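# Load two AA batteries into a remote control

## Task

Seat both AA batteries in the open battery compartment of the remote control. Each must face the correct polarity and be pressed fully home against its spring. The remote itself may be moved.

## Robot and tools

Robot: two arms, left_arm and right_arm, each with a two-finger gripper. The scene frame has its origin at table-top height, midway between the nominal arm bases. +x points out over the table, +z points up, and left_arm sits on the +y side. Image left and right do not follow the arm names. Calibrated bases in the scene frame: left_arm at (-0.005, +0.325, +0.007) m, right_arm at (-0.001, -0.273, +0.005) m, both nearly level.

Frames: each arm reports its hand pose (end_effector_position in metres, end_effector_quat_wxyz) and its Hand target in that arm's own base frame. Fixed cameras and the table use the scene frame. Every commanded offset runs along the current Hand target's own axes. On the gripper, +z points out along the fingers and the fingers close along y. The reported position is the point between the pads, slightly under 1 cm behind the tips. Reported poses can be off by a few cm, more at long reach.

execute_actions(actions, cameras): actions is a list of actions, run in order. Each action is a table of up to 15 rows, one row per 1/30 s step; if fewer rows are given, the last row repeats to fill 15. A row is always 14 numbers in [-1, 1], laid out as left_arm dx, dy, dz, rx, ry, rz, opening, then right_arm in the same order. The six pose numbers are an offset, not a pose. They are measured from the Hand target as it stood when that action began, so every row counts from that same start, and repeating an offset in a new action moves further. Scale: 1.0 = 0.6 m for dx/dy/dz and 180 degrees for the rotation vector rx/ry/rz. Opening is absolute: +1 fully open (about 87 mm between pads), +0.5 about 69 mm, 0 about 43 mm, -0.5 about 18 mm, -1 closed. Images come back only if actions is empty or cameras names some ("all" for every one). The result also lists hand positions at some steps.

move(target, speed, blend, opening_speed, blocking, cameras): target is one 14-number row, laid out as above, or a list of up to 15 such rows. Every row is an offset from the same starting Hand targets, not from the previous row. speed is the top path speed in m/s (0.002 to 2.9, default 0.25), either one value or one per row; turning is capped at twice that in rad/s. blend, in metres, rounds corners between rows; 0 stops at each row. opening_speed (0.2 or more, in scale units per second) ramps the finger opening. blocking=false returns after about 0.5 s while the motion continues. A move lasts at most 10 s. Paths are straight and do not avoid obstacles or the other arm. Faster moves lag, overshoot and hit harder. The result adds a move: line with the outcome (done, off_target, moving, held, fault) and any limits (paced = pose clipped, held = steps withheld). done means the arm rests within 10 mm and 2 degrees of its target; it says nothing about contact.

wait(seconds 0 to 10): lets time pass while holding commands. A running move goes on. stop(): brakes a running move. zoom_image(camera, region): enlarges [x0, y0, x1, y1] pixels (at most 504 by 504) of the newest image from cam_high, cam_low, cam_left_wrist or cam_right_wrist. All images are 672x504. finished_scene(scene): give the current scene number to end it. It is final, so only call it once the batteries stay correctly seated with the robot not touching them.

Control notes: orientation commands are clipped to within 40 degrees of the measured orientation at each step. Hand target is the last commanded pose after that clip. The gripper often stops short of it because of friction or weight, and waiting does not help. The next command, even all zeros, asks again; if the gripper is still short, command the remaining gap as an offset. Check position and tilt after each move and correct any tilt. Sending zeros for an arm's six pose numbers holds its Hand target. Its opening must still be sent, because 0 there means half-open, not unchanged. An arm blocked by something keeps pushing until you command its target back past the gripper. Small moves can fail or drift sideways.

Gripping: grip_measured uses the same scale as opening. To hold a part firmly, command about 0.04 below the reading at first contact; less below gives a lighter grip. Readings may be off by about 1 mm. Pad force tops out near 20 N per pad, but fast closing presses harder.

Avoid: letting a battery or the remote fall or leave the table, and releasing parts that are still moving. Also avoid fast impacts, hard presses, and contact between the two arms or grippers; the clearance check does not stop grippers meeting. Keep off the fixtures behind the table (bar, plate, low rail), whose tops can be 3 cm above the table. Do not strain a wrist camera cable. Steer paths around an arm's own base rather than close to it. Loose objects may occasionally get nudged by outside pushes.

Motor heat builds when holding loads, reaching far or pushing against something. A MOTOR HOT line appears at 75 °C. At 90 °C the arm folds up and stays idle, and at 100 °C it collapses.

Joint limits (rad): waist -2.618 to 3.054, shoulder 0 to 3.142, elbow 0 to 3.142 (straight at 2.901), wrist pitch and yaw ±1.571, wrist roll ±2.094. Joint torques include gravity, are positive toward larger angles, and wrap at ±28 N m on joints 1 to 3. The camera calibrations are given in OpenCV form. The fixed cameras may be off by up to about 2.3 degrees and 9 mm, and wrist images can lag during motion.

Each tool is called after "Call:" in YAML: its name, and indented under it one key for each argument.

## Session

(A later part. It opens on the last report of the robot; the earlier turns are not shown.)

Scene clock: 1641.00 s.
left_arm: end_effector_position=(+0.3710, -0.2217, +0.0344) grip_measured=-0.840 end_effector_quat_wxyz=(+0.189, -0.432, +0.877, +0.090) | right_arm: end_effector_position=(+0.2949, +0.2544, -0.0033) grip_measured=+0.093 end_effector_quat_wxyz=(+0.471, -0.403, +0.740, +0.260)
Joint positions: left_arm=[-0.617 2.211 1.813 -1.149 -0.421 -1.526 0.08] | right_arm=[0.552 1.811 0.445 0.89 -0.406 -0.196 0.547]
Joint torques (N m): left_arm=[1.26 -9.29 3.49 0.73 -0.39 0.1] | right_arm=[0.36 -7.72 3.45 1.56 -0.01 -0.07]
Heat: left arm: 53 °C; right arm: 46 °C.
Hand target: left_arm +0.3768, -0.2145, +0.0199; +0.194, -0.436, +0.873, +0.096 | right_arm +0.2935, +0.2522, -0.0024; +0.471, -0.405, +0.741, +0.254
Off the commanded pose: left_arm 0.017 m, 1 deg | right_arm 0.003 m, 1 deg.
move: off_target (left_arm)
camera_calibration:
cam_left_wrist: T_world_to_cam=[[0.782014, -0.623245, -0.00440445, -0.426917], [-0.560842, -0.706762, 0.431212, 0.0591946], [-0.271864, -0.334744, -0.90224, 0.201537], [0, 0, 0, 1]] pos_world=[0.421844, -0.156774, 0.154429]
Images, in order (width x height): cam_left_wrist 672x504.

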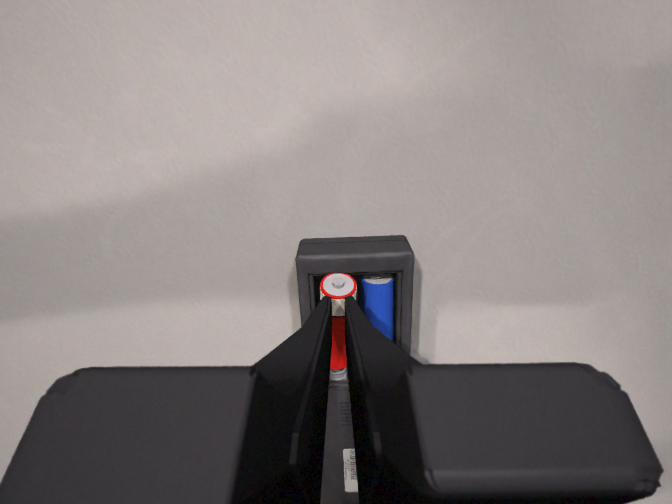

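Call:
move:
  target: [-0.0076, 0, 0.0035, 0, 0, 0, -0.84, 0, 0, 0, 0, 0, 0, -0.04]
  speed: 0.08
  cameras: ["cam_left_wrist"]

Call:
zoom_image:
  camera: "cam_left_wrist"
  region: [240, 180, 440, 380]

Scene clock: 1650.93 s.
left_arm: end_effector_position=(+0.3719, -0.2217, +0.0344) grip_measured=-0.840 end_effector_quat_wxyz=(+0.190, -0.427, +0.880, +0.089) | right_arm: end_effector_position=(+0.2950, +0.2543, -0.0033) grip_measured=+0.093 end_effector_quat_wxyz=(+0.471, -0.403, +0.740, +0.260)
Joint positions: left_arm=[-0.616 2.211 1.813 -1.144 -0.421 -1.514 0.08] | right_arm=[0.552 1.811 0.445 0.89 -0.406 -0.196 0.547]
Joint torques (N m): left_arm=[2.25 -9.39 3.38 0.74 -0.4 0.11] | right_arm=[0.38 -7.68 3.43 1.58 -0.02 -0.06]
Heat: left arm: 53 °C; right arm: 46 °C.
Hand target: left_arm +0.3798, -0.2105, +0.0199; +0.194, -0.436, +0.873, +0.096 | right_arm +0.2935, +0.2521, -0.0024; +0.471, -0.405, +0.742, +0.254
Off the commanded pose: left_arm 0.020 m, 2 deg | right_arm 0.003 m, 1 deg.
move: off_target (left_arm)
camera_calibration:
cam_left_wrist: T_world_to_cam=[[0.775733, -0.631046, -0.00443485, -0.427021], [-0.567961, -0.701211, 0.430956, 0.0635355], [-0.275063, -0.331788, -0.902362, 0.203581], [0, 0, 0, 1]] pos_world=[0.423337, -0.157372, 0.154429]
Images, in order (width x height): cam_left_wrist 672x504.

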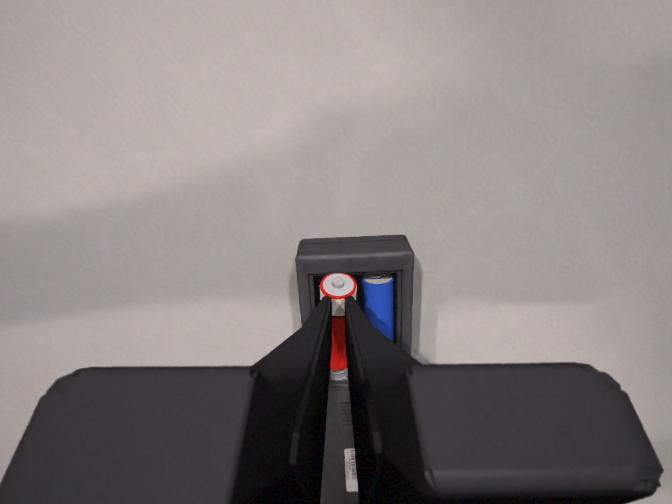

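Scaled by 2.520 from the camera's 672x504 image, which has a finer 960x720 frame.

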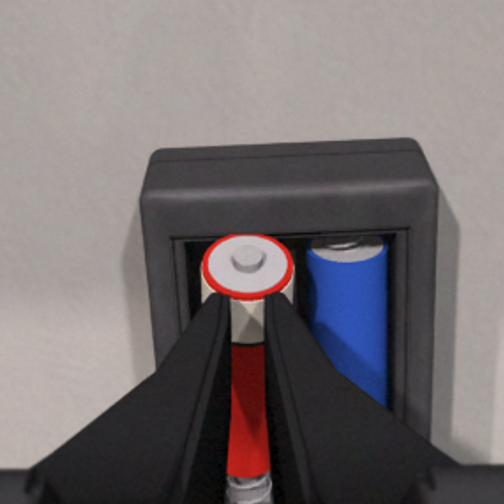

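Call:
move:
  target: [-0.0196, 0, -0.042, 0, 0, 0, -0.84, 0, 0, 0, 0, 0, 0, -0.04]
  speed: 0.08
  cameras: ["cam_left_wrist"]

Call:
zoom_image:
  camera: "cam_left_wrist"
  region: [240, 180, 440, 380]

Scene clock: 1660.00 s.
left_arm: end_effector_position=(+0.3745, -0.2147, +0.0406) grip_measured=-0.840 end_effector_quat_wxyz=(+0.186, -0.434, +0.876, +0.094) | right_arm: end_effector_position=(+0.2951, +0.2543, -0.0033) grip_measured=+0.093 end_effector_quat_wxyz=(+0.471, -0.403, +0.740, +0.259)
Joint positions: left_arm=[-0.598 2.21 1.837 -1.176 -0.419 -1.513 0.08] | right_arm=[0.552 1.811 0.445 0.89 -0.405 -0.196 0.547]
Joint torques (N m): left_arm=[0.62 -10.78 8.92 0.07 -0.41 0.12] | right_arm=[0.39 -7.68 3.38 1.57 -0.04 -0.06]
Heat: left arm: 54 °C; right arm: 46 °C.
Hand target: left_arm +0.3798, -0.2105, +0.0479; +0.194, -0.436, +0.873, +0.096 | right_arm +0.2935, +0.2521, -0.0024; +0.471, -0.405, +0.742, +0.254
Off the commanded pose: left_arm 0.010 m, 1 deg | right_arm 0.003 m, 1 deg.
move: done
camera_calibration:
cam_left_wrist: T_world_to_cam=[[0.78614, -0.617929, -0.0121995, -0.425419], [-0.552818, -0.711857, 0.433189, 0.0591856], [-0.276364, -0.333803, -0.90122, 0.21233], [0, 0, 0, 1]] pos_world=[0.425838, -0.14987, 0.160528]
Images, in order (width x height): cam_left_wrist 672x504.

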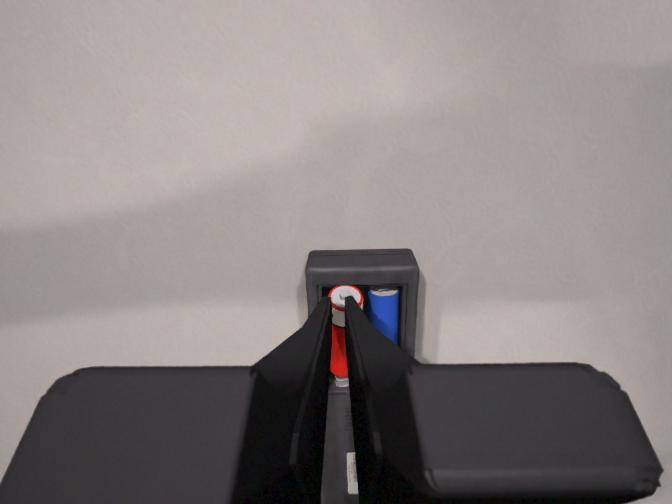

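Scaled by 2.520 from the camera's 672x504 image, which has a finer 960x720 frame.

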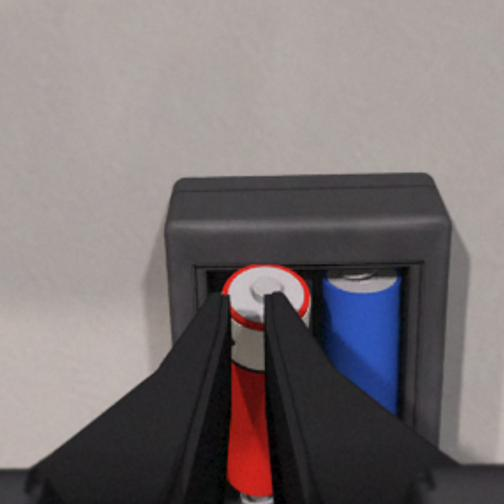

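Call:
move:
  target: [0.0227, -0.0033, 0.041, 0, 0, 0, -0.84, 0, 0, 0, 0, 0, 0, -0.04]
  speed: 0.06
  cameras: ["cam_left_wrist"]

Call:
zoom_image:
  camera: "cam_left_wrist"
  region: [240, 180, 440, 380]

Scene clock: 1674.80 s.
left_arm: end_effector_position=(+0.3786, -0.2136, +0.0323) grip_measured=-0.840 end_effector_quat_wxyz=(+0.198, -0.435, +0.874, +0.091) | right_arm: end_effector_position=(+0.2951, +0.2543, -0.0033) grip_measured=+0.093 end_effector_quat_wxyz=(+0.471, -0.403, +0.740, +0.259)
Joint positions: left_arm=[-0.598 2.21 1.8 -1.124 -0.438 -1.514 0.08] | right_arm=[0.552 1.811 0.445 0.89 -0.405 -0.196 0.547]
Joint torques (N m): left_arm=[0.17 -8.62 5.87 0.51 -0.23 0.05] | right_arm=[0.32 -7.69 3.41 1.57 -0.02 -0.06]
Heat: left arm: 55 °C; right arm: 46 °C.
Hand target: left_arm +0.3803, -0.2133, +0.0198; +0.195, -0.436, +0.873, +0.096 | right_arm +0.2935, +0.2521, -0.0024; +0.471, -0.405, +0.742, +0.254
Off the commanded pose: left_arm 0.013 m, 1 deg | right_arm 0.003 m, 1 deg.
move: off_target (left_arm)
camera_calibration:
cam_left_wrist: T_world_to_cam=[[0.786862, -0.617122, 0.00309964, -0.428622], [-0.562304, -0.714878, 0.415648, 0.069422], [-0.25429, -0.3288, -0.90952, 0.199277], [0, 0, 0, 1]] pos_world=[0.426977, -0.149361, 0.15372]
Images, in order (width x height): cam_left_wrist 672x504.

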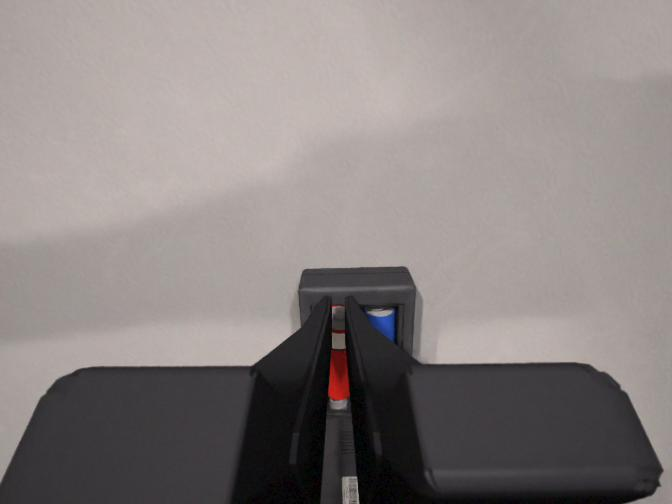

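Scaled by 2.520 from the camera's 672x504 image, which has a finer 960x720 frame.

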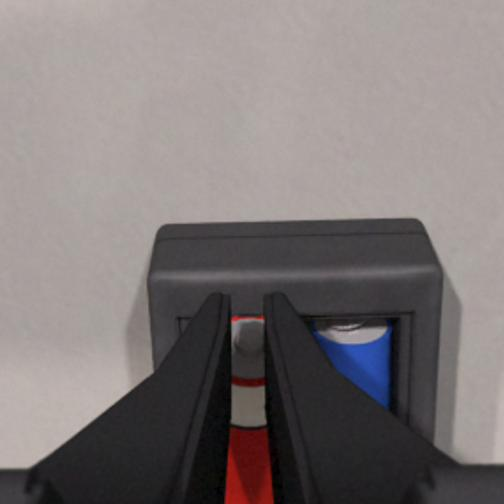

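Call:
move:
  target: [0.0238, 0, 0.0037, 0, 0, 0, -0.84, 0, 0, 0, 0, 0, 0, -0.04]
  speed: 0.06
  cameras: ["cam_left_wrist"]

Call:
zoom_image:
  camera: "cam_left_wrist"
  region: [240, 180, 440, 380]

Scene clock: 1681.40 s.
left_arm: end_effector_position=(+0.3779, -0.2140, +0.0295) grip_measured=-0.840 end_effector_quat_wxyz=(+0.210, -0.437, +0.869, +0.095) | right_arm: end_effector_position=(+0.2951, +0.2543, -0.0033) grip_measured=+0.093 end_effector_quat_wxyz=(+0.471, -0.403, +0.740, +0.259)
Joint positions: left_arm=[-0.61 2.21 1.785 -1.112 -0.463 -1.534 0.08] | right_arm=[0.552 1.811 0.445 0.89 -0.405 -0.196 0.547]
Joint torques (N m): left_arm=[-1.25 -7.97 5.57 0.52 0.01 -0.04] | right_arm=[0.39 -7.68 3.38 1.56 -0.03 -0.07]
Heat: left arm: 55 °C; right arm: 46 °C.
Hand target: left_arm +0.3731, -0.2228, +0.0118; +0.194, -0.436, +0.873, +0.096 | right_arm +0.2935, +0.2521, -0.0024; +0.471, -0.405, +0.742, +0.254
Off the commanded pose: left_arm 0.020 m, 2 deg | right_arm 0.003 m, 1 deg.
move: off_target (left_arm)
camera_calibration:
cam_left_wrist: T_world_to_cam=[[0.791147, -0.611589, 0.00674885, -0.42883], [-0.56467, -0.726125, 0.392289, 0.0690171], [-0.235019, -0.314169, -0.919817, 0.192631], [0, 0, 0, 1]] pos_world=[0.423511, -0.151634, 0.153004]
Images, in order (width x height): cam_left_wrist 672x504.

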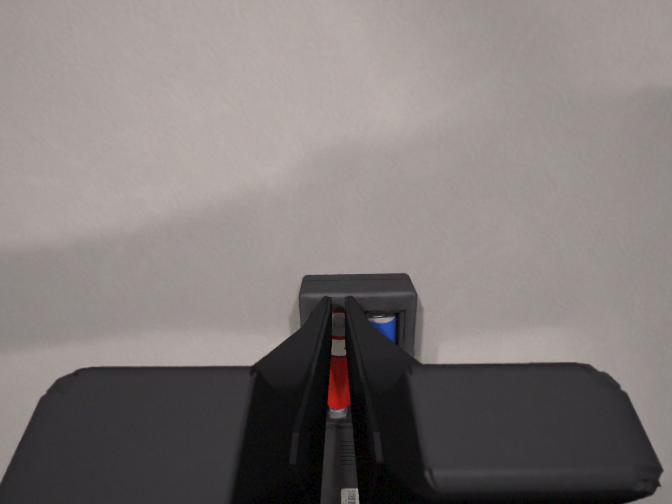

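Scaled by 2.520 from the camera's 672x504 image, which has a finer 960x720 frame.

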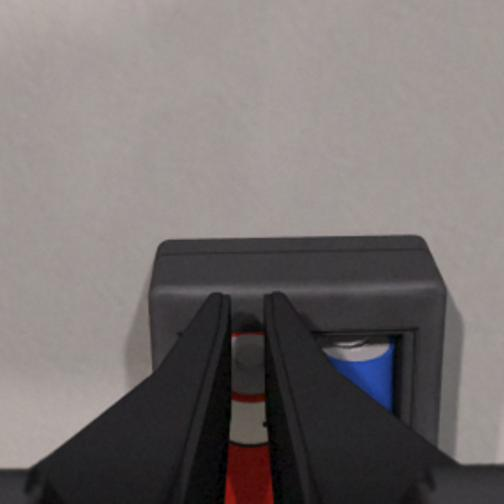

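Call:
move:
  target: [0.021, 0, -0.0022, 0, 0, 0, -0.84, 0, 0, 0, 0, 0, 0, -0.04]
  speed: 0.06
  cameras: ["cam_left_wrist", "cam_right_wrist"]

Call:
zoom_image:
  camera: "cam_left_wrist"
  region: [240, 180, 440, 380]

Call:
zoom_image:
  camera: "cam_right_wrist"
  region: [230, 0, 430, 150]

Scene clock: 1687.53 s.
left_arm: end_effector_position=(+0.3768, -0.2165, +0.0262) grip_measured=-0.840 end_effector_quat_wxyz=(+0.223, -0.440, +0.864, +0.102) | right_arm: end_effector_position=(+0.2951, +0.2543, -0.0033) grip_measured=+0.093 end_effector_quat_wxyz=(+0.471, -0.403, +0.740, +0.259)
Joint positions: left_arm=[-0.629 2.22 1.782 -1.111 -0.496 -1.565 0.08] | right_arm=[0.552 1.811 0.445 0.89 -0.405 -0.196 0.547]
Joint torques (N m): left_arm=[-2 -8.27 5.52 0.44 0.31 -0.05] | right_arm=[0.35 -7.71 3.47 1.57 -0.02 -0.06]
Heat: left arm: 55 °C; right arm: 46 °C.
Hand target: left_arm +0.3659, -0.2325, +0.0077; +0.194, -0.436, +0.873, +0.096 | right_arm +0.2935, +0.2521, -0.0024; +0.471, -0.405, +0.742, +0.254
Off the commanded pose: left_arm 0.027 m, 4 deg | right_arm 0.003 m, 1 deg.
move: off_target (left_arm)
camera_calibration:
cam_left_wrist: T_world_to_cam=[[0.796663, -0.60437, 0.00808662, -0.430012], [-0.56544, -0.740486, 0.363261, 0.0658759], [-0.213556, -0.293969, -0.931652, 0.185089], [0, 0, 0, 1]] pos_world=[0.41935, -0.156696, 0.151986]
cam_right_wrist: T_world_to_cam=[[0.839984, -0.542359, -0.0165581, -0.108845], [-0.526725, -0.807682, -0.264971, 0.381947], [0.130336, 0.231293, -0.964114, 0.0451623], [0, 0, 0, 1]] pos_world=[0.286723, 0.239013, 0.142944]
Images, in order (width x height): cam_left_wrist 672x504, cam_right_wrist 672x504.

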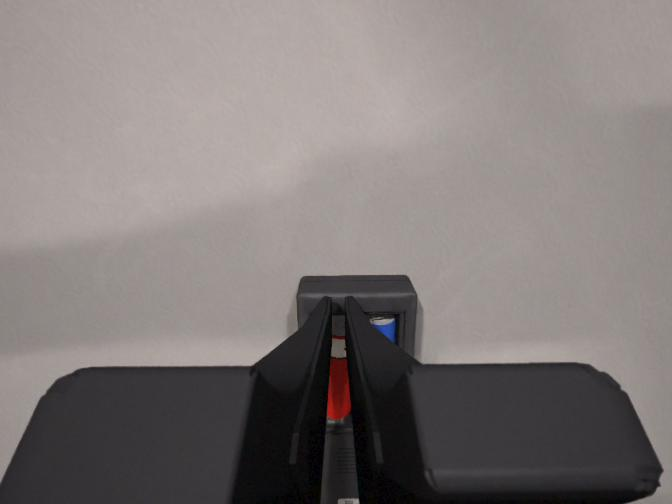

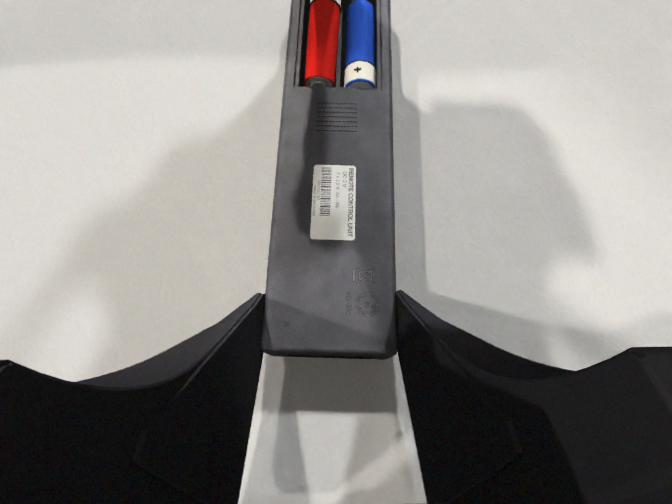

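Scaled by 2.520 from the camera's 672x504 image, which has a finer 960x720 frame.

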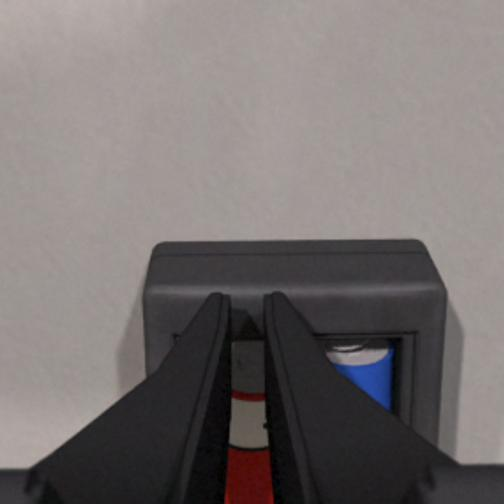

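Scaled by 2.520 from the camera's 672x504 image, which has a finer 960x720 frame.

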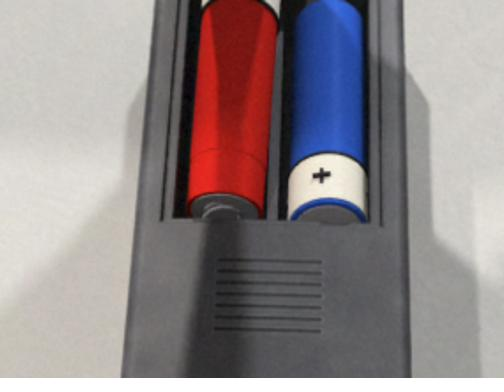

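Call:
move:
  target: [0.0195, 0, 0.0041, 0, 0, 0, -0.84, 0, 0, 0, 0, 0, 0, -0.04]
  speed: 0.06
  cameras: ["cam_left_wrist", "cam_right_wrist", "cam_low"]

Call:
zoom_image:
  camera: "cam_left_wrist"
  region: [240, 180, 440, 380]

Call:
zoom_image:
  camera: "cam_right_wrist"
  region: [230, 0, 430, 150]

Call:
zoom_image:
  camera: "cam_low"
  region: [140, 270, 320, 390]

Scene clock: 1693.87 s.
left_arm: end_effector_position=(+0.3762, -0.2170, +0.0259) grip_measured=-0.840 end_effector_quat_wxyz=(+0.238, -0.442, +0.858, +0.107) | right_arm: end_effector_position=(+0.2951, +0.2543, -0.0033) grip_measured=+0.093 end_effector_quat_wxyz=(+0.471, -0.403, +0.740, +0.259)
Joint positions: left_arm=[-0.644 2.22 1.774 -1.11 -0.527 -1.591 0.08] | right_arm=[0.552 1.811 0.445 0.89 -0.405 -0.196 0.547]
Joint torques (N m): left_arm=[-2.67 -7.54 5.09 0.51 0.59 -0.06] | right_arm=[0.36 -7.62 3.52 1.57 -0.02 -0.07]
Heat: left arm: 54 °C; right arm: 46 °C.
Hand target: left_arm +0.3602, -0.2401, +0.0005; +0.195, -0.436, +0.873, +0.096 | right_arm +0.2935, +0.2521, -0.0024; +0.471, -0.405, +0.742, +0.254
Off the commanded pose: left_arm 0.038 m, 5 deg | right_arm 0.003 m, 1 deg.
move: off_target (left_arm)
camera_calibration:
cam_left_wrist: T_world_to_cam=[[0.801412, -0.597942, 0.014328, -0.430495], [-0.567504, -0.752615, 0.333931, 0.0641355], [-0.188888, -0.275747, -0.942489, 0.179439], [0, 0, 0, 1]] pos_world=[0.415295, -0.159662, 0.153871]
cam_right_wrist: T_world_to_cam=[[0.839984, -0.542359, -0.0165581, -0.108845], [-0.526725, -0.807682, -0.264971, 0.381947], [0.130336, 0.231293, -0.964114, 0.0451623], [0, 0, 0, 1]] pos_world=[0.286723, 0.239013, 0.142944]
Images, in order (width x height): cam_low 672x504, cam_left_wrist 672x504, cam_right_wrist 672x504.

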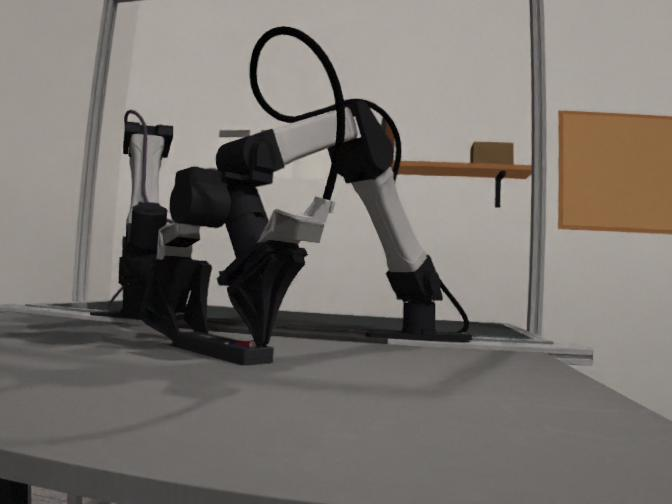

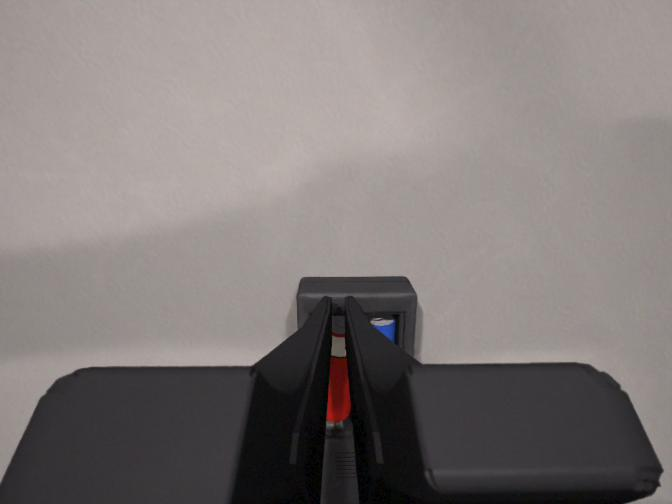

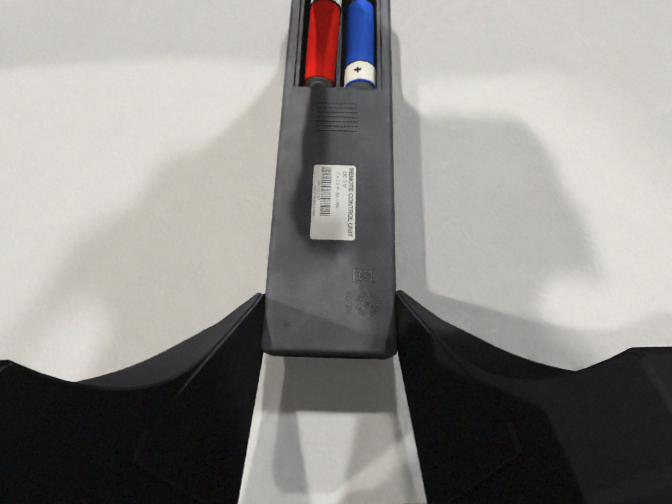

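Scaled by 2.520 from the camera's 672x504 image, which has a finer 960x720 frame.

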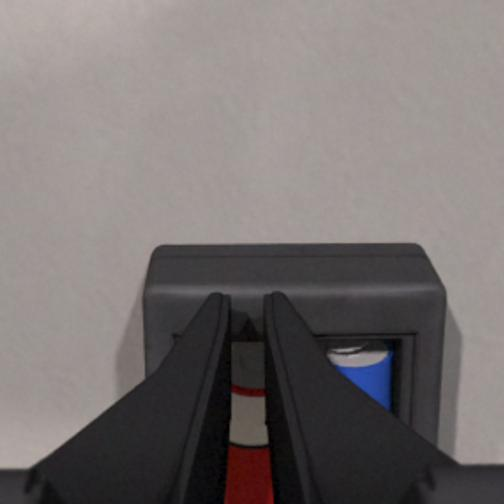

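Scaled by 2.520 from the camera's 672x504 image, which has a finer 960x720 frame.

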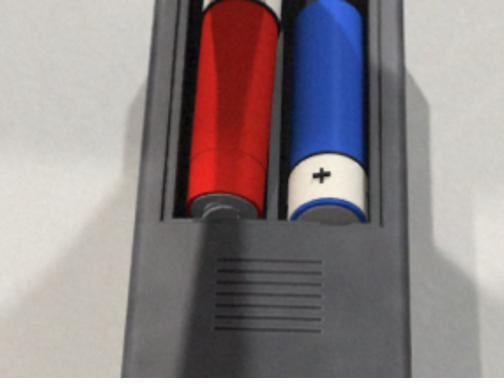

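Scaled by 2.800 from the camera's 672x504 image, which has a finer 960x720 frame.

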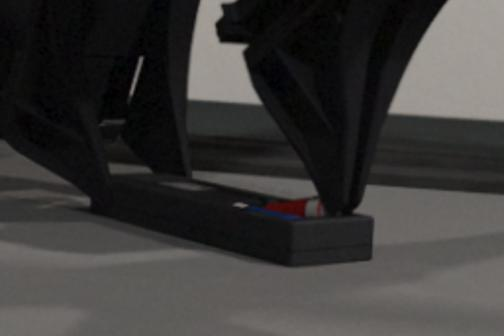

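Call:
move:
  target: [0.0195, 0, -0.0105, 0, 0, 0, -0.84, 0, 0, 0, 0, 0, 0, -0.04]
  speed: 0.06
  cameras: ["cam_left_wrist", "cam_right_wrist", "cam_low"]

Call:
zoom_image:
  camera: "cam_left_wrist"
  region: [240, 180, 440, 380]

Call:
zoom_image:
  camera: "cam_right_wrist"
  region: [230, 0, 430, 150]

Call:
zoom_image:
  camera: "cam_low"
  region: [140, 270, 320, 390]

Scene clock: 1702.40 s.
left_arm: end_effector_position=(+0.3755, -0.2191, +0.0257) grip_measured=-0.840 end_effector_quat_wxyz=(+0.255, -0.443, +0.852, +0.113) | right_arm: end_effector_position=(+0.2951, +0.2543, -0.0033) grip_measured=+0.093 end_effector_quat_wxyz=(+0.471, -0.403, +0.740, +0.259)
Joint positions: left_arm=[-0.664 2.225 1.774 -1.114 -0.565 -1.621 0.08] | right_arm=[0.552 1.811 0.445 0.89 -0.405 -0.196 0.547]
Joint torques (N m): left_arm=[-3.73 -7.73 6.17 0.3 0.94 -0.09] | right_arm=[0.38 -7.68 3.45 1.57 -0.02 -0.06]
Heat: left arm: 54 °C; right arm: 46 °C.
Hand target: left_arm +0.3521, -0.2507, +0.0012; +0.194, -0.436, +0.873, +0.096 | right_arm +0.2935, +0.2521, -0.0024; +0.471, -0.405, +0.742, +0.254
Off the commanded pose: left_arm 0.046 m, 8 deg | right_arm 0.003 m, 1 deg.
move: off_target (left_arm)
camera_calibration:
cam_left_wrist: T_world_to_cam=[[0.804932, -0.593003, 0.0207891, -0.431524], [-0.571017, -0.76461, 0.29885, 0.061795], [-0.161323, -0.252425, -0.954074, 0.173625], [0, 0, 0, 1]] pos_world=[0.410643, -0.164819, 0.156155]
cam_right_wrist: T_world_to_cam=[[0.839984, -0.542359, -0.0165581, -0.108845], [-0.526725, -0.807682, -0.264971, 0.381947], [0.130336, 0.231293, -0.964114, 0.0451623], [0, 0, 0, 1]] pos_world=[0.286723, 0.239013, 0.142944]
Images, in order (width x height): cam_low 672x504, cam_left_wrist 672x504, cam_right_wrist 672x504.

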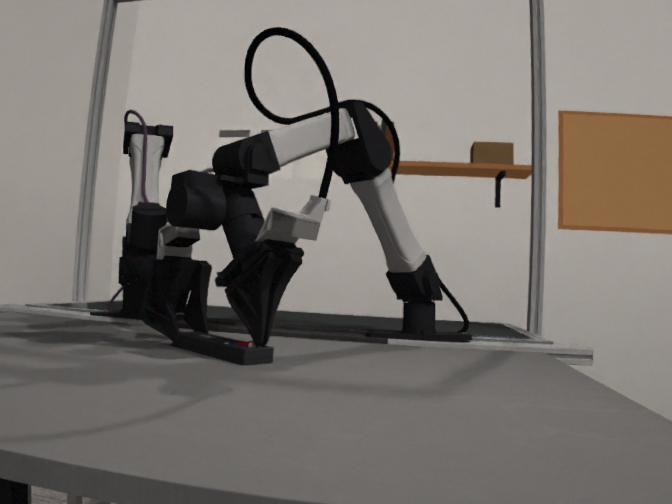

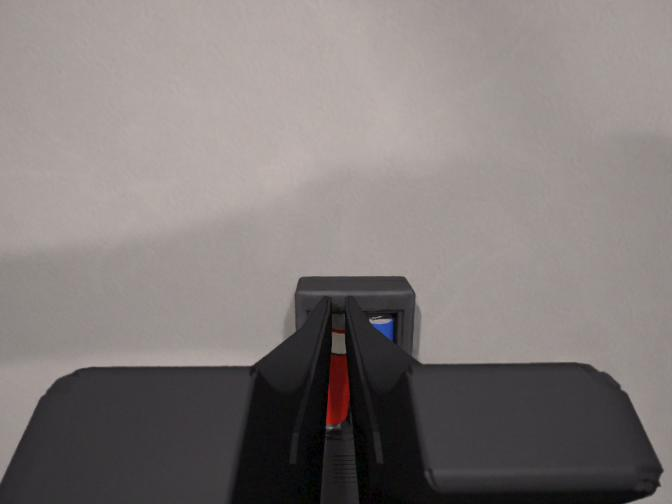

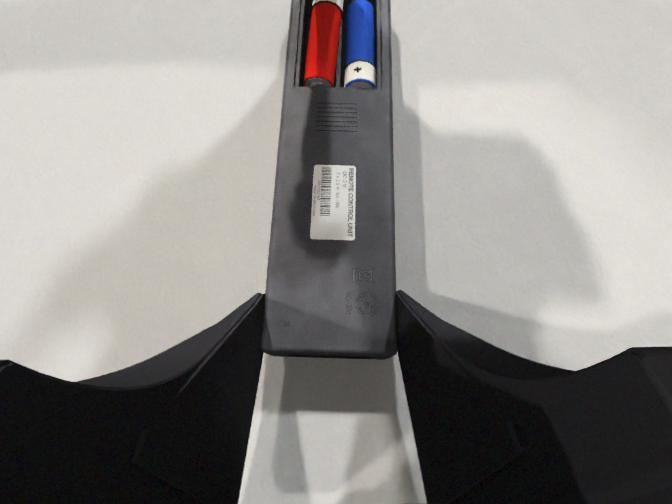

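Scaled by 2.520 from the camera's 672x504 image, which has a finer 960x720 frame.

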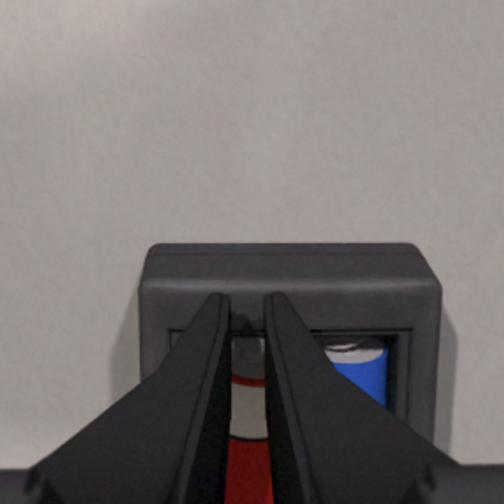

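Scaled by 2.520 from the camera's 672x504 image, which has a finer 960x720 frame.

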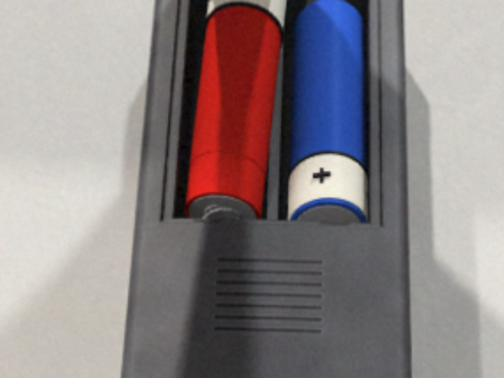

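Scaled by 2.800 from the camera's 672x504 image, which has a finer 960x720 frame.

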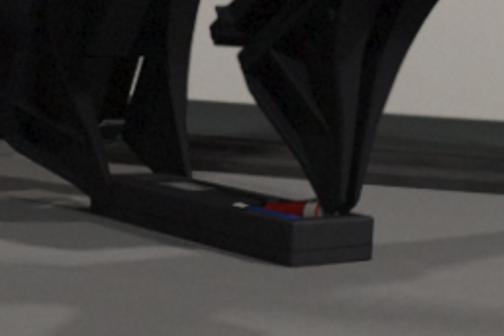

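Call:
move:
  target: [0.0195, 0, 0.0041, 0, 0, 0, -0.84, 0, 0, 0, 0, 0, 0, -0.04]
  speed: 0.06
  cameras: ["cam_left_wrist", "cam_right_wrist", "cam_low"]

Call:
zoom_image:
  camera: "cam_left_wrist"
  region: [240, 180, 440, 380]

Call:
zoom_image:
  camera: "cam_right_wrist"
  region: [230, 0, 430, 150]

Call:
zoom_image:
  camera: "cam_low"
  region: [140, 270, 320, 390]

Scene clock: 1709.50 s.
left_arm: end_effector_position=(+0.3718, -0.2227, +0.0230) grip_measured=-0.840 end_effector_quat_wxyz=(+0.262, -0.441, +0.850, +0.119) | right_arm: end_effector_position=(+0.2949, +0.2539, -0.0034) grip_measured=+0.093 end_effector_quat_wxyz=(+0.471, -0.403, +0.741, +0.259)
Joint positions: left_arm=[-0.683 2.234 1.774 -1.122 -0.583 -1.644 0.08] | right_arm=[0.552 1.809 0.443 0.889 -0.404 -0.196 0.547]
Joint torques (N m): left_arm=[-4.01 -7.53 5.59 0.4 1.12 -0.09] | right_arm=[0.4 -7.53 3.54 1.58 -0.04 -0.06]
Heat: left arm: 53 °C; right arm: 46 °C.
Hand target: left_arm +0.3463, -0.2584, -0.0060; +0.194, -0.436, +0.873, +0.096 | right_arm +0.2935, +0.2523, -0.0023; +0.471, -0.405, +0.741, +0.254
Off the commanded pose: left_arm 0.053 m, 9 deg | right_arm 0.002 m, 1 deg.
move: off_target (left_arm)
camera_calibration:
cam_left_wrist: T_world_to_cam=[[0.80474, -0.593385, 0.0169582, -0.430658], [-0.573429, -0.769653, 0.280737, 0.0578958], [-0.153533, -0.235645, -0.959635, 0.17058], [0, 0, 0, 1]] pos_world=[0.405957, -0.17079, 0.154745]
cam_right_wrist: T_world_to_cam=[[0.839244, -0.543517, -0.0161091, -0.108415], [-0.527827, -0.807183, -0.2643, 0.381702], [0.130648, 0.230315, -0.964306, 0.0454282], [0, 0, 0, 1]] pos_world=[0.286523, 0.238715, 0.142944]
Images, in order (width x height): cam_low 672x504, cam_left_wrist 672x504, cam_right_wrist 672x504.

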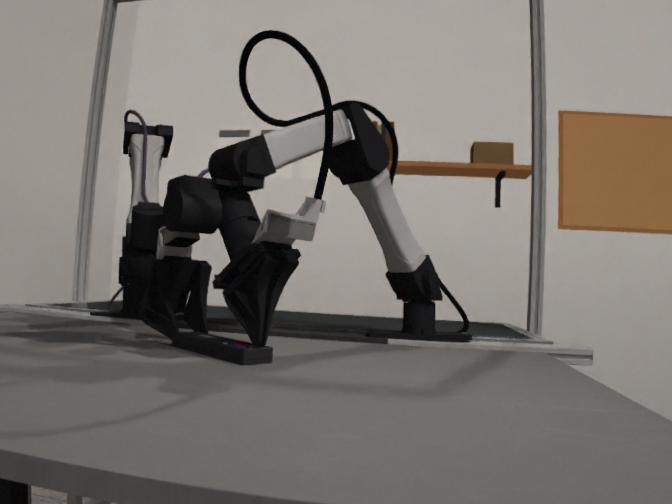

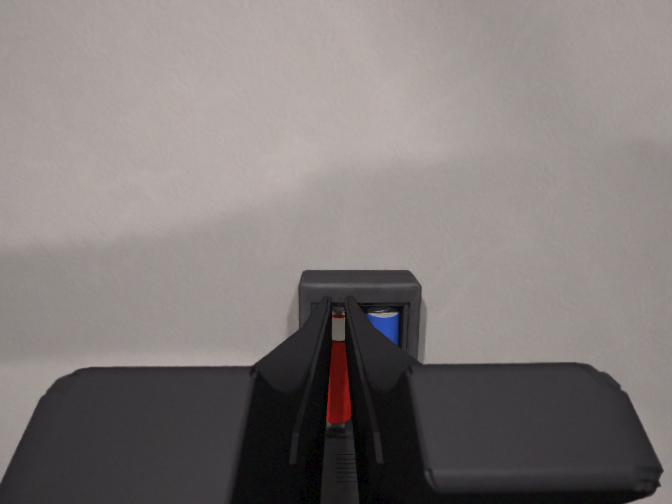

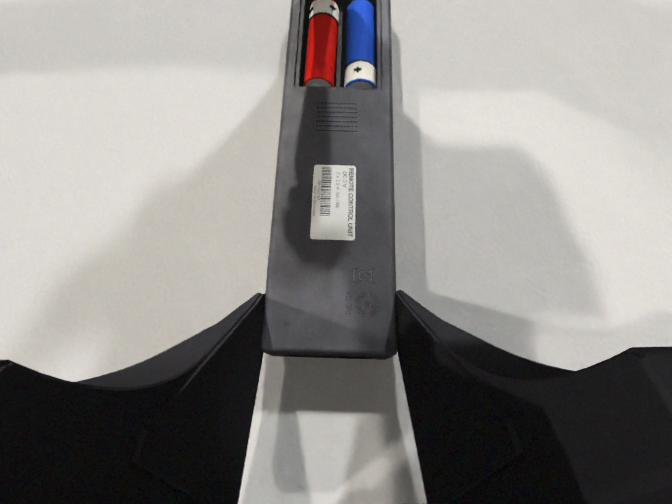

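Scaled by 2.520 from the camera's 672x504 image, which has a finer 960x720 frame.

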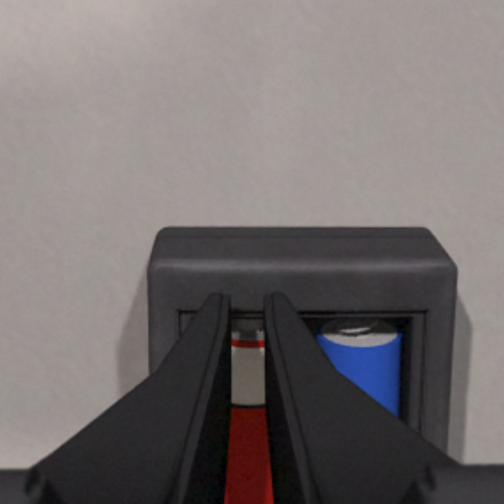

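Scaled by 2.520 from the camera's 672x504 image, which has a finer 960x720 frame.

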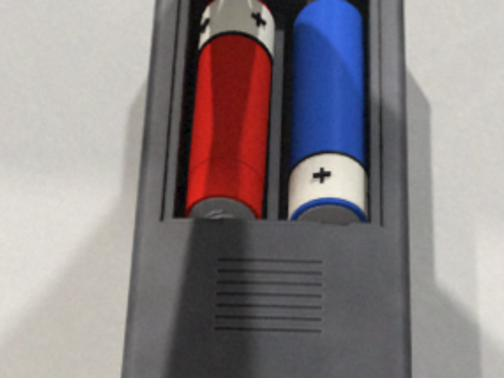

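Scaled by 2.800 from the camera's 672x504 image, which has a finer 960x720 frame.

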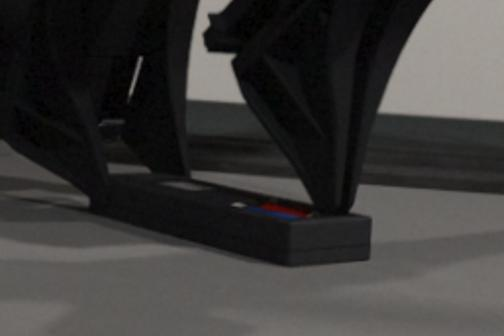

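Call:
move:
  target:
    - [-0.0703, 0, 0.007, 0, 0, 0, -0.84, 0, 0, 0, 0, 0, 0, -0.04]
    - [-0.0945, 0, 0.0183, 0, 0, 0, -0.84, 0, 0, 0, 0, 0, 0, -0.04]
  speed: 0.06
  blend: [0.01, 0]
  cameras: ["cam_left_wrist", "cam_right_wrist", "cam_low"]

Call:
zoom_image:
  camera: "cam_left_wrist"
  region: [240, 180, 440, 380]

Call:
zoom_image:
  camera: "cam_right_wrist"
  region: [230, 0, 430, 150]

Call:
zoom_image:
  camera: "cam_low"
  region: [140, 270, 320, 390]

Scene clock: 1720.83 s.
left_arm: end_effector_position=(+0.3753, -0.2170, +0.0226) grip_measured=-0.840 end_effector_quat_wxyz=(+0.204, -0.430, +0.874, +0.099) | right_arm: end_effector_position=(+0.2949, +0.2538, -0.0034) grip_measured=+0.093 end_effector_quat_wxyz=(+0.471, -0.403, +0.741, +0.259)
Joint positions: left_arm=[-0.617 2.226 1.785 -1.107 -0.457 -1.525 0.08] | right_arm=[0.552 1.809 0.443 0.889 -0.403 -0.196 0.547]
Joint torques (N m): left_arm=[1.78 -9.06 4.56 0.7 -0.05 0.16] | right_arm=[0.4 -7.54 3.59 1.58 -0.04 -0.06]
Heat: left arm: 52 °C; right arm: 45 °C.
Hand target: left_arm +0.3800, -0.2136, +0.0080; +0.194, -0.436, +0.873, +0.096 | right_arm +0.2935, +0.2523, -0.0023; +0.471, -0.405, +0.741, +0.254
Off the commanded pose: left_arm 0.016 m, 1 deg | right_arm 0.002 m, 1 deg.
move: off_target (left_arm); blend cut to 0.008 m at target 1
camera_calibration:
cam_left_wrist: T_world_to_cam=[[0.782194, -0.622979, -0.00829977, -0.427421], [-0.568734, -0.719399, 0.398757, 0.0709505], [-0.254388, -0.307185, -0.917019, 0.193391], [0, 0, 0, 1]] pos_world=[0.423875, -0.155826, 0.145503]
cam_right_wrist: T_world_to_cam=[[0.839046, -0.543828, -0.0159233, -0.10831], [-0.52809, -0.807028, -0.264248, 0.381733], [0.130855, 0.230125, -0.964323, 0.0454168], [0, 0, 0, 1]] pos_world=[0.286523, 0.238715, 0.142944]
Images, in order (width x height): cam_low 672x504, cam_left_wrist 672x504, cam_right_wrist 672x504.

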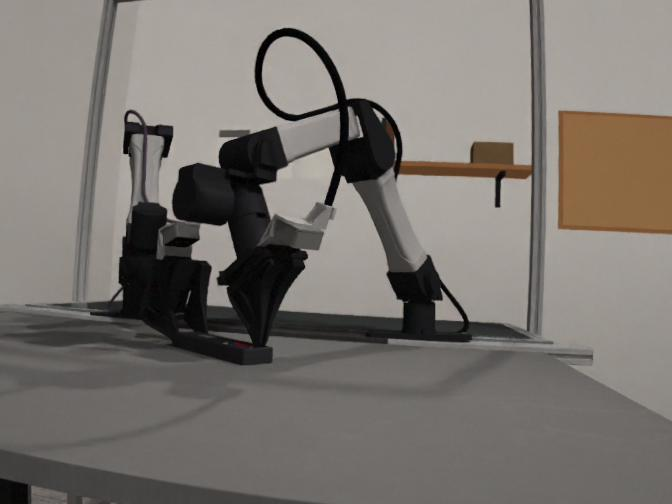

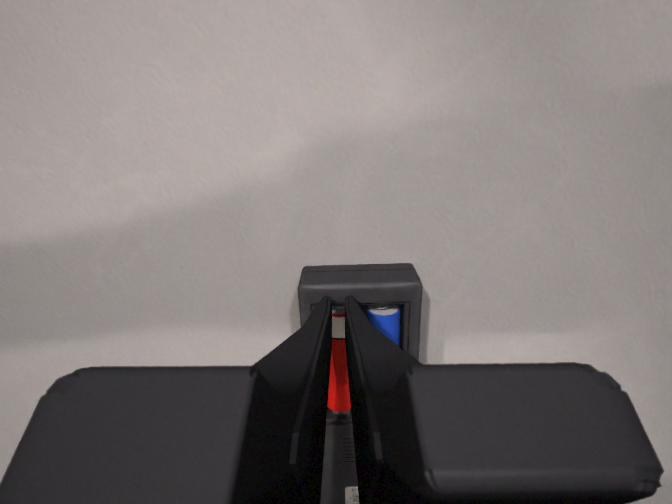

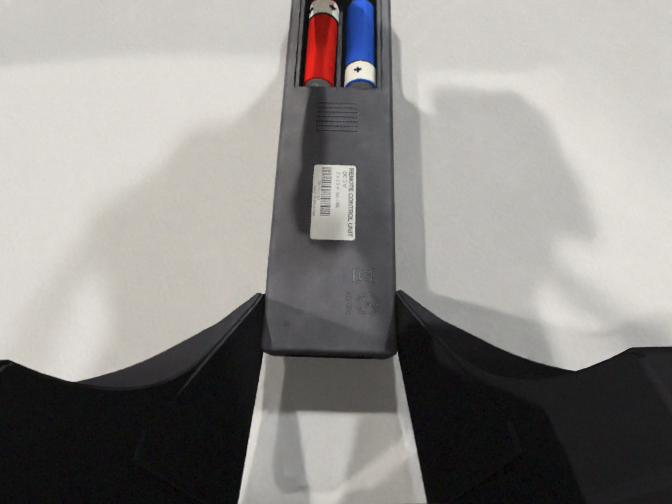

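Scaled by 2.520 from the camera's 672x504 image, which has a finer 960x720 frame.

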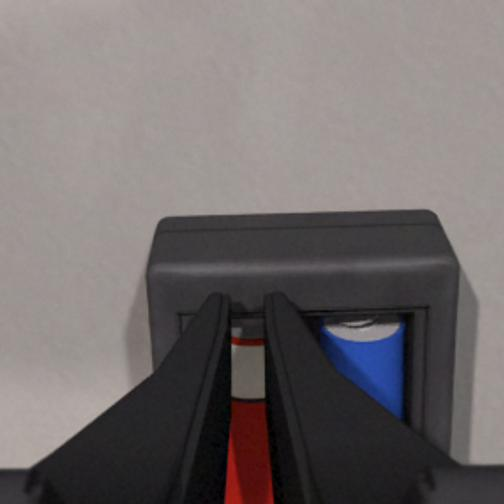

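Scaled by 2.520 from the camera's 672x504 image, which has a finer 960x720 frame.

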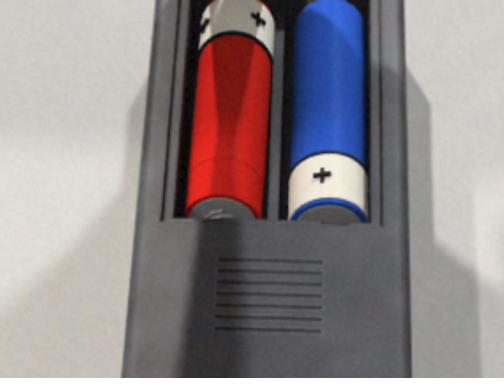

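Scaled by 2.800 from the camera's 672x504 image, which has a finer 960x720 frame.

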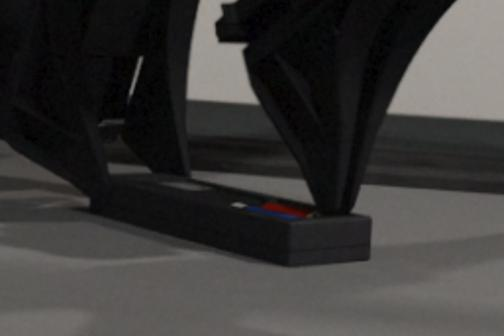

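Call:
move:
  target: [-0.0247, 0, -0.0529, 0, 0, 0, -0.84, 0, 0, 0, 0, 0, 0, -0.04]
  speed: 0.1
  cameras: ["cam_left_wrist", "cam_right_wrist", "cam_low"]

Call:
zoom_image:
  camera: "cam_left_wrist"
  region: [240, 180, 440, 380]

Call:
zoom_image:
  camera: "cam_right_wrist"
  region: [230, 0, 430, 150]

Call:
zoom_image:
  camera: "cam_low"
  region: [140, 270, 320, 390]

Scene clock: 1736.97 s.
left_arm: end_effector_position=(+0.3765, -0.2152, +0.0351) grip_measured=-0.840 end_effector_quat_wxyz=(+0.195, -0.434, +0.874, +0.100) | right_arm: end_effector_position=(+0.2949, +0.2538, -0.0034) grip_measured=+0.093 end_effector_quat_wxyz=(+0.471, -0.403, +0.741, +0.259)
Joint positions: left_arm=[-0.605 2.226 1.837 -1.167 -0.441 -1.523 0.08] | right_arm=[0.552 1.809 0.443 0.889 -0.403 -0.196 0.547]
Joint torques (N m): left_arm=[0.81 -11.14 8.81 0.06 -0.2 0.13] | right_arm=[0.39 -7.54 3.59 1.58 -0.05 -0.04]
Heat: left arm: 53 °C; right arm: 44 °C.
Hand target: left_arm +0.3800, -0.2136, +0.0430; +0.194, -0.436, +0.873, +0.096 | right_arm +0.2935, +0.2523, -0.0023; +0.471, -0.405, +0.741, +0.254
Off the commanded pose: left_arm 0.009 m, 1 deg | right_arm 0.002 m, 1 deg.
move: done
camera_calibration:
cam_left_wrist: T_world_to_cam=[[0.787419, -0.616227, -0.0153192, -0.427399], [-0.556079, -0.720846, 0.413712, 0.0623513], [-0.265983, -0.317246, -0.910279, 0.207689], [0, 0, 0, 1]] pos_world=[0.426456, -0.152541, 0.156712]
cam_right_wrist: T_world_to_cam=[[0.839046, -0.543828, -0.0159233, -0.10831], [-0.52809, -0.807028, -0.264248, 0.381733], [0.130855, 0.230125, -0.964323, 0.0454168], [0, 0, 0, 1]] pos_world=[0.286523, 0.238715, 0.142944]
Images, in order (width x height): cam_low 672x504, cam_left_wrist 672x504, cam_right_wrist 672x504.

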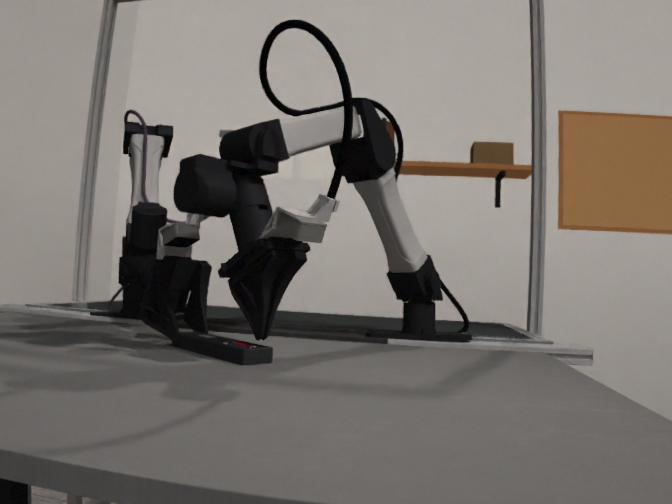

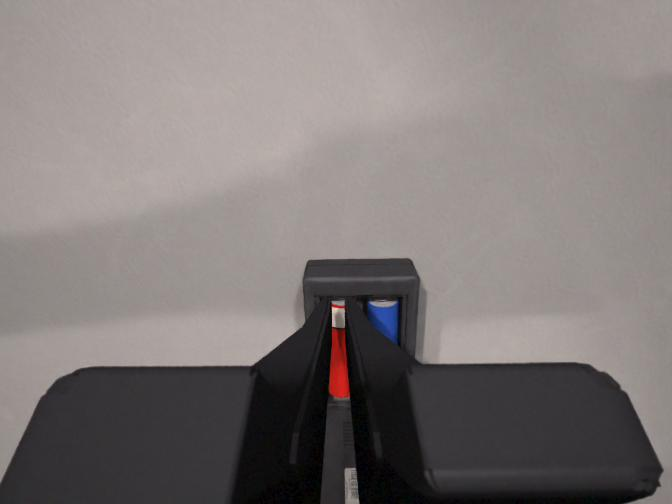

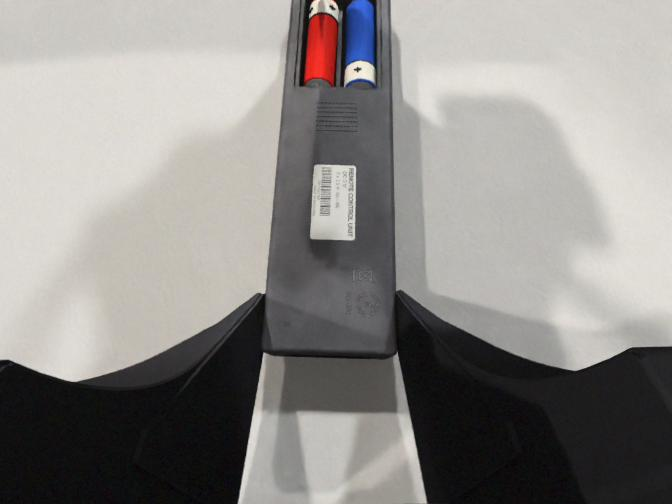

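Scaled by 2.520 from the camera's 672x504 image, which has a finer 960x720 frame.

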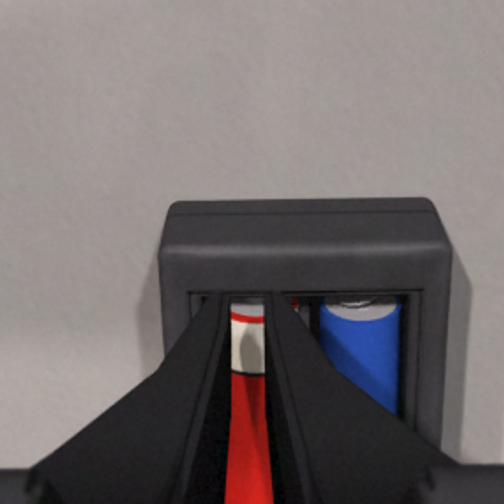

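Scaled by 2.520 from the camera's 672x504 image, which has a finer 960x720 frame.

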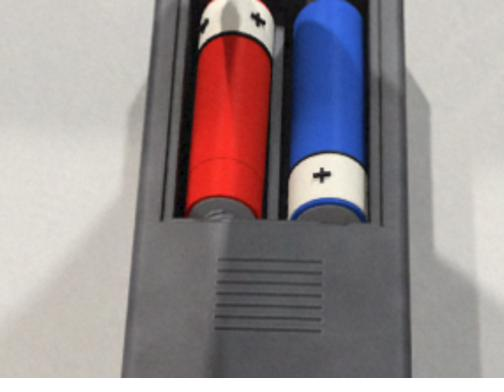

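Scaled by 2.800 from the camera's 672x504 image, which has a finer 960x720 frame.

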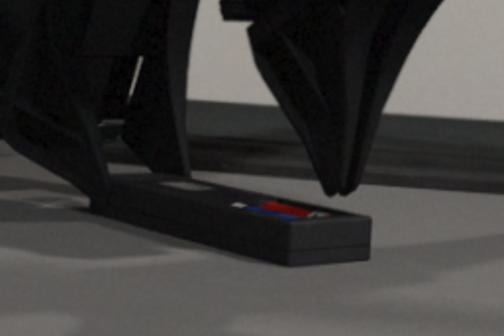

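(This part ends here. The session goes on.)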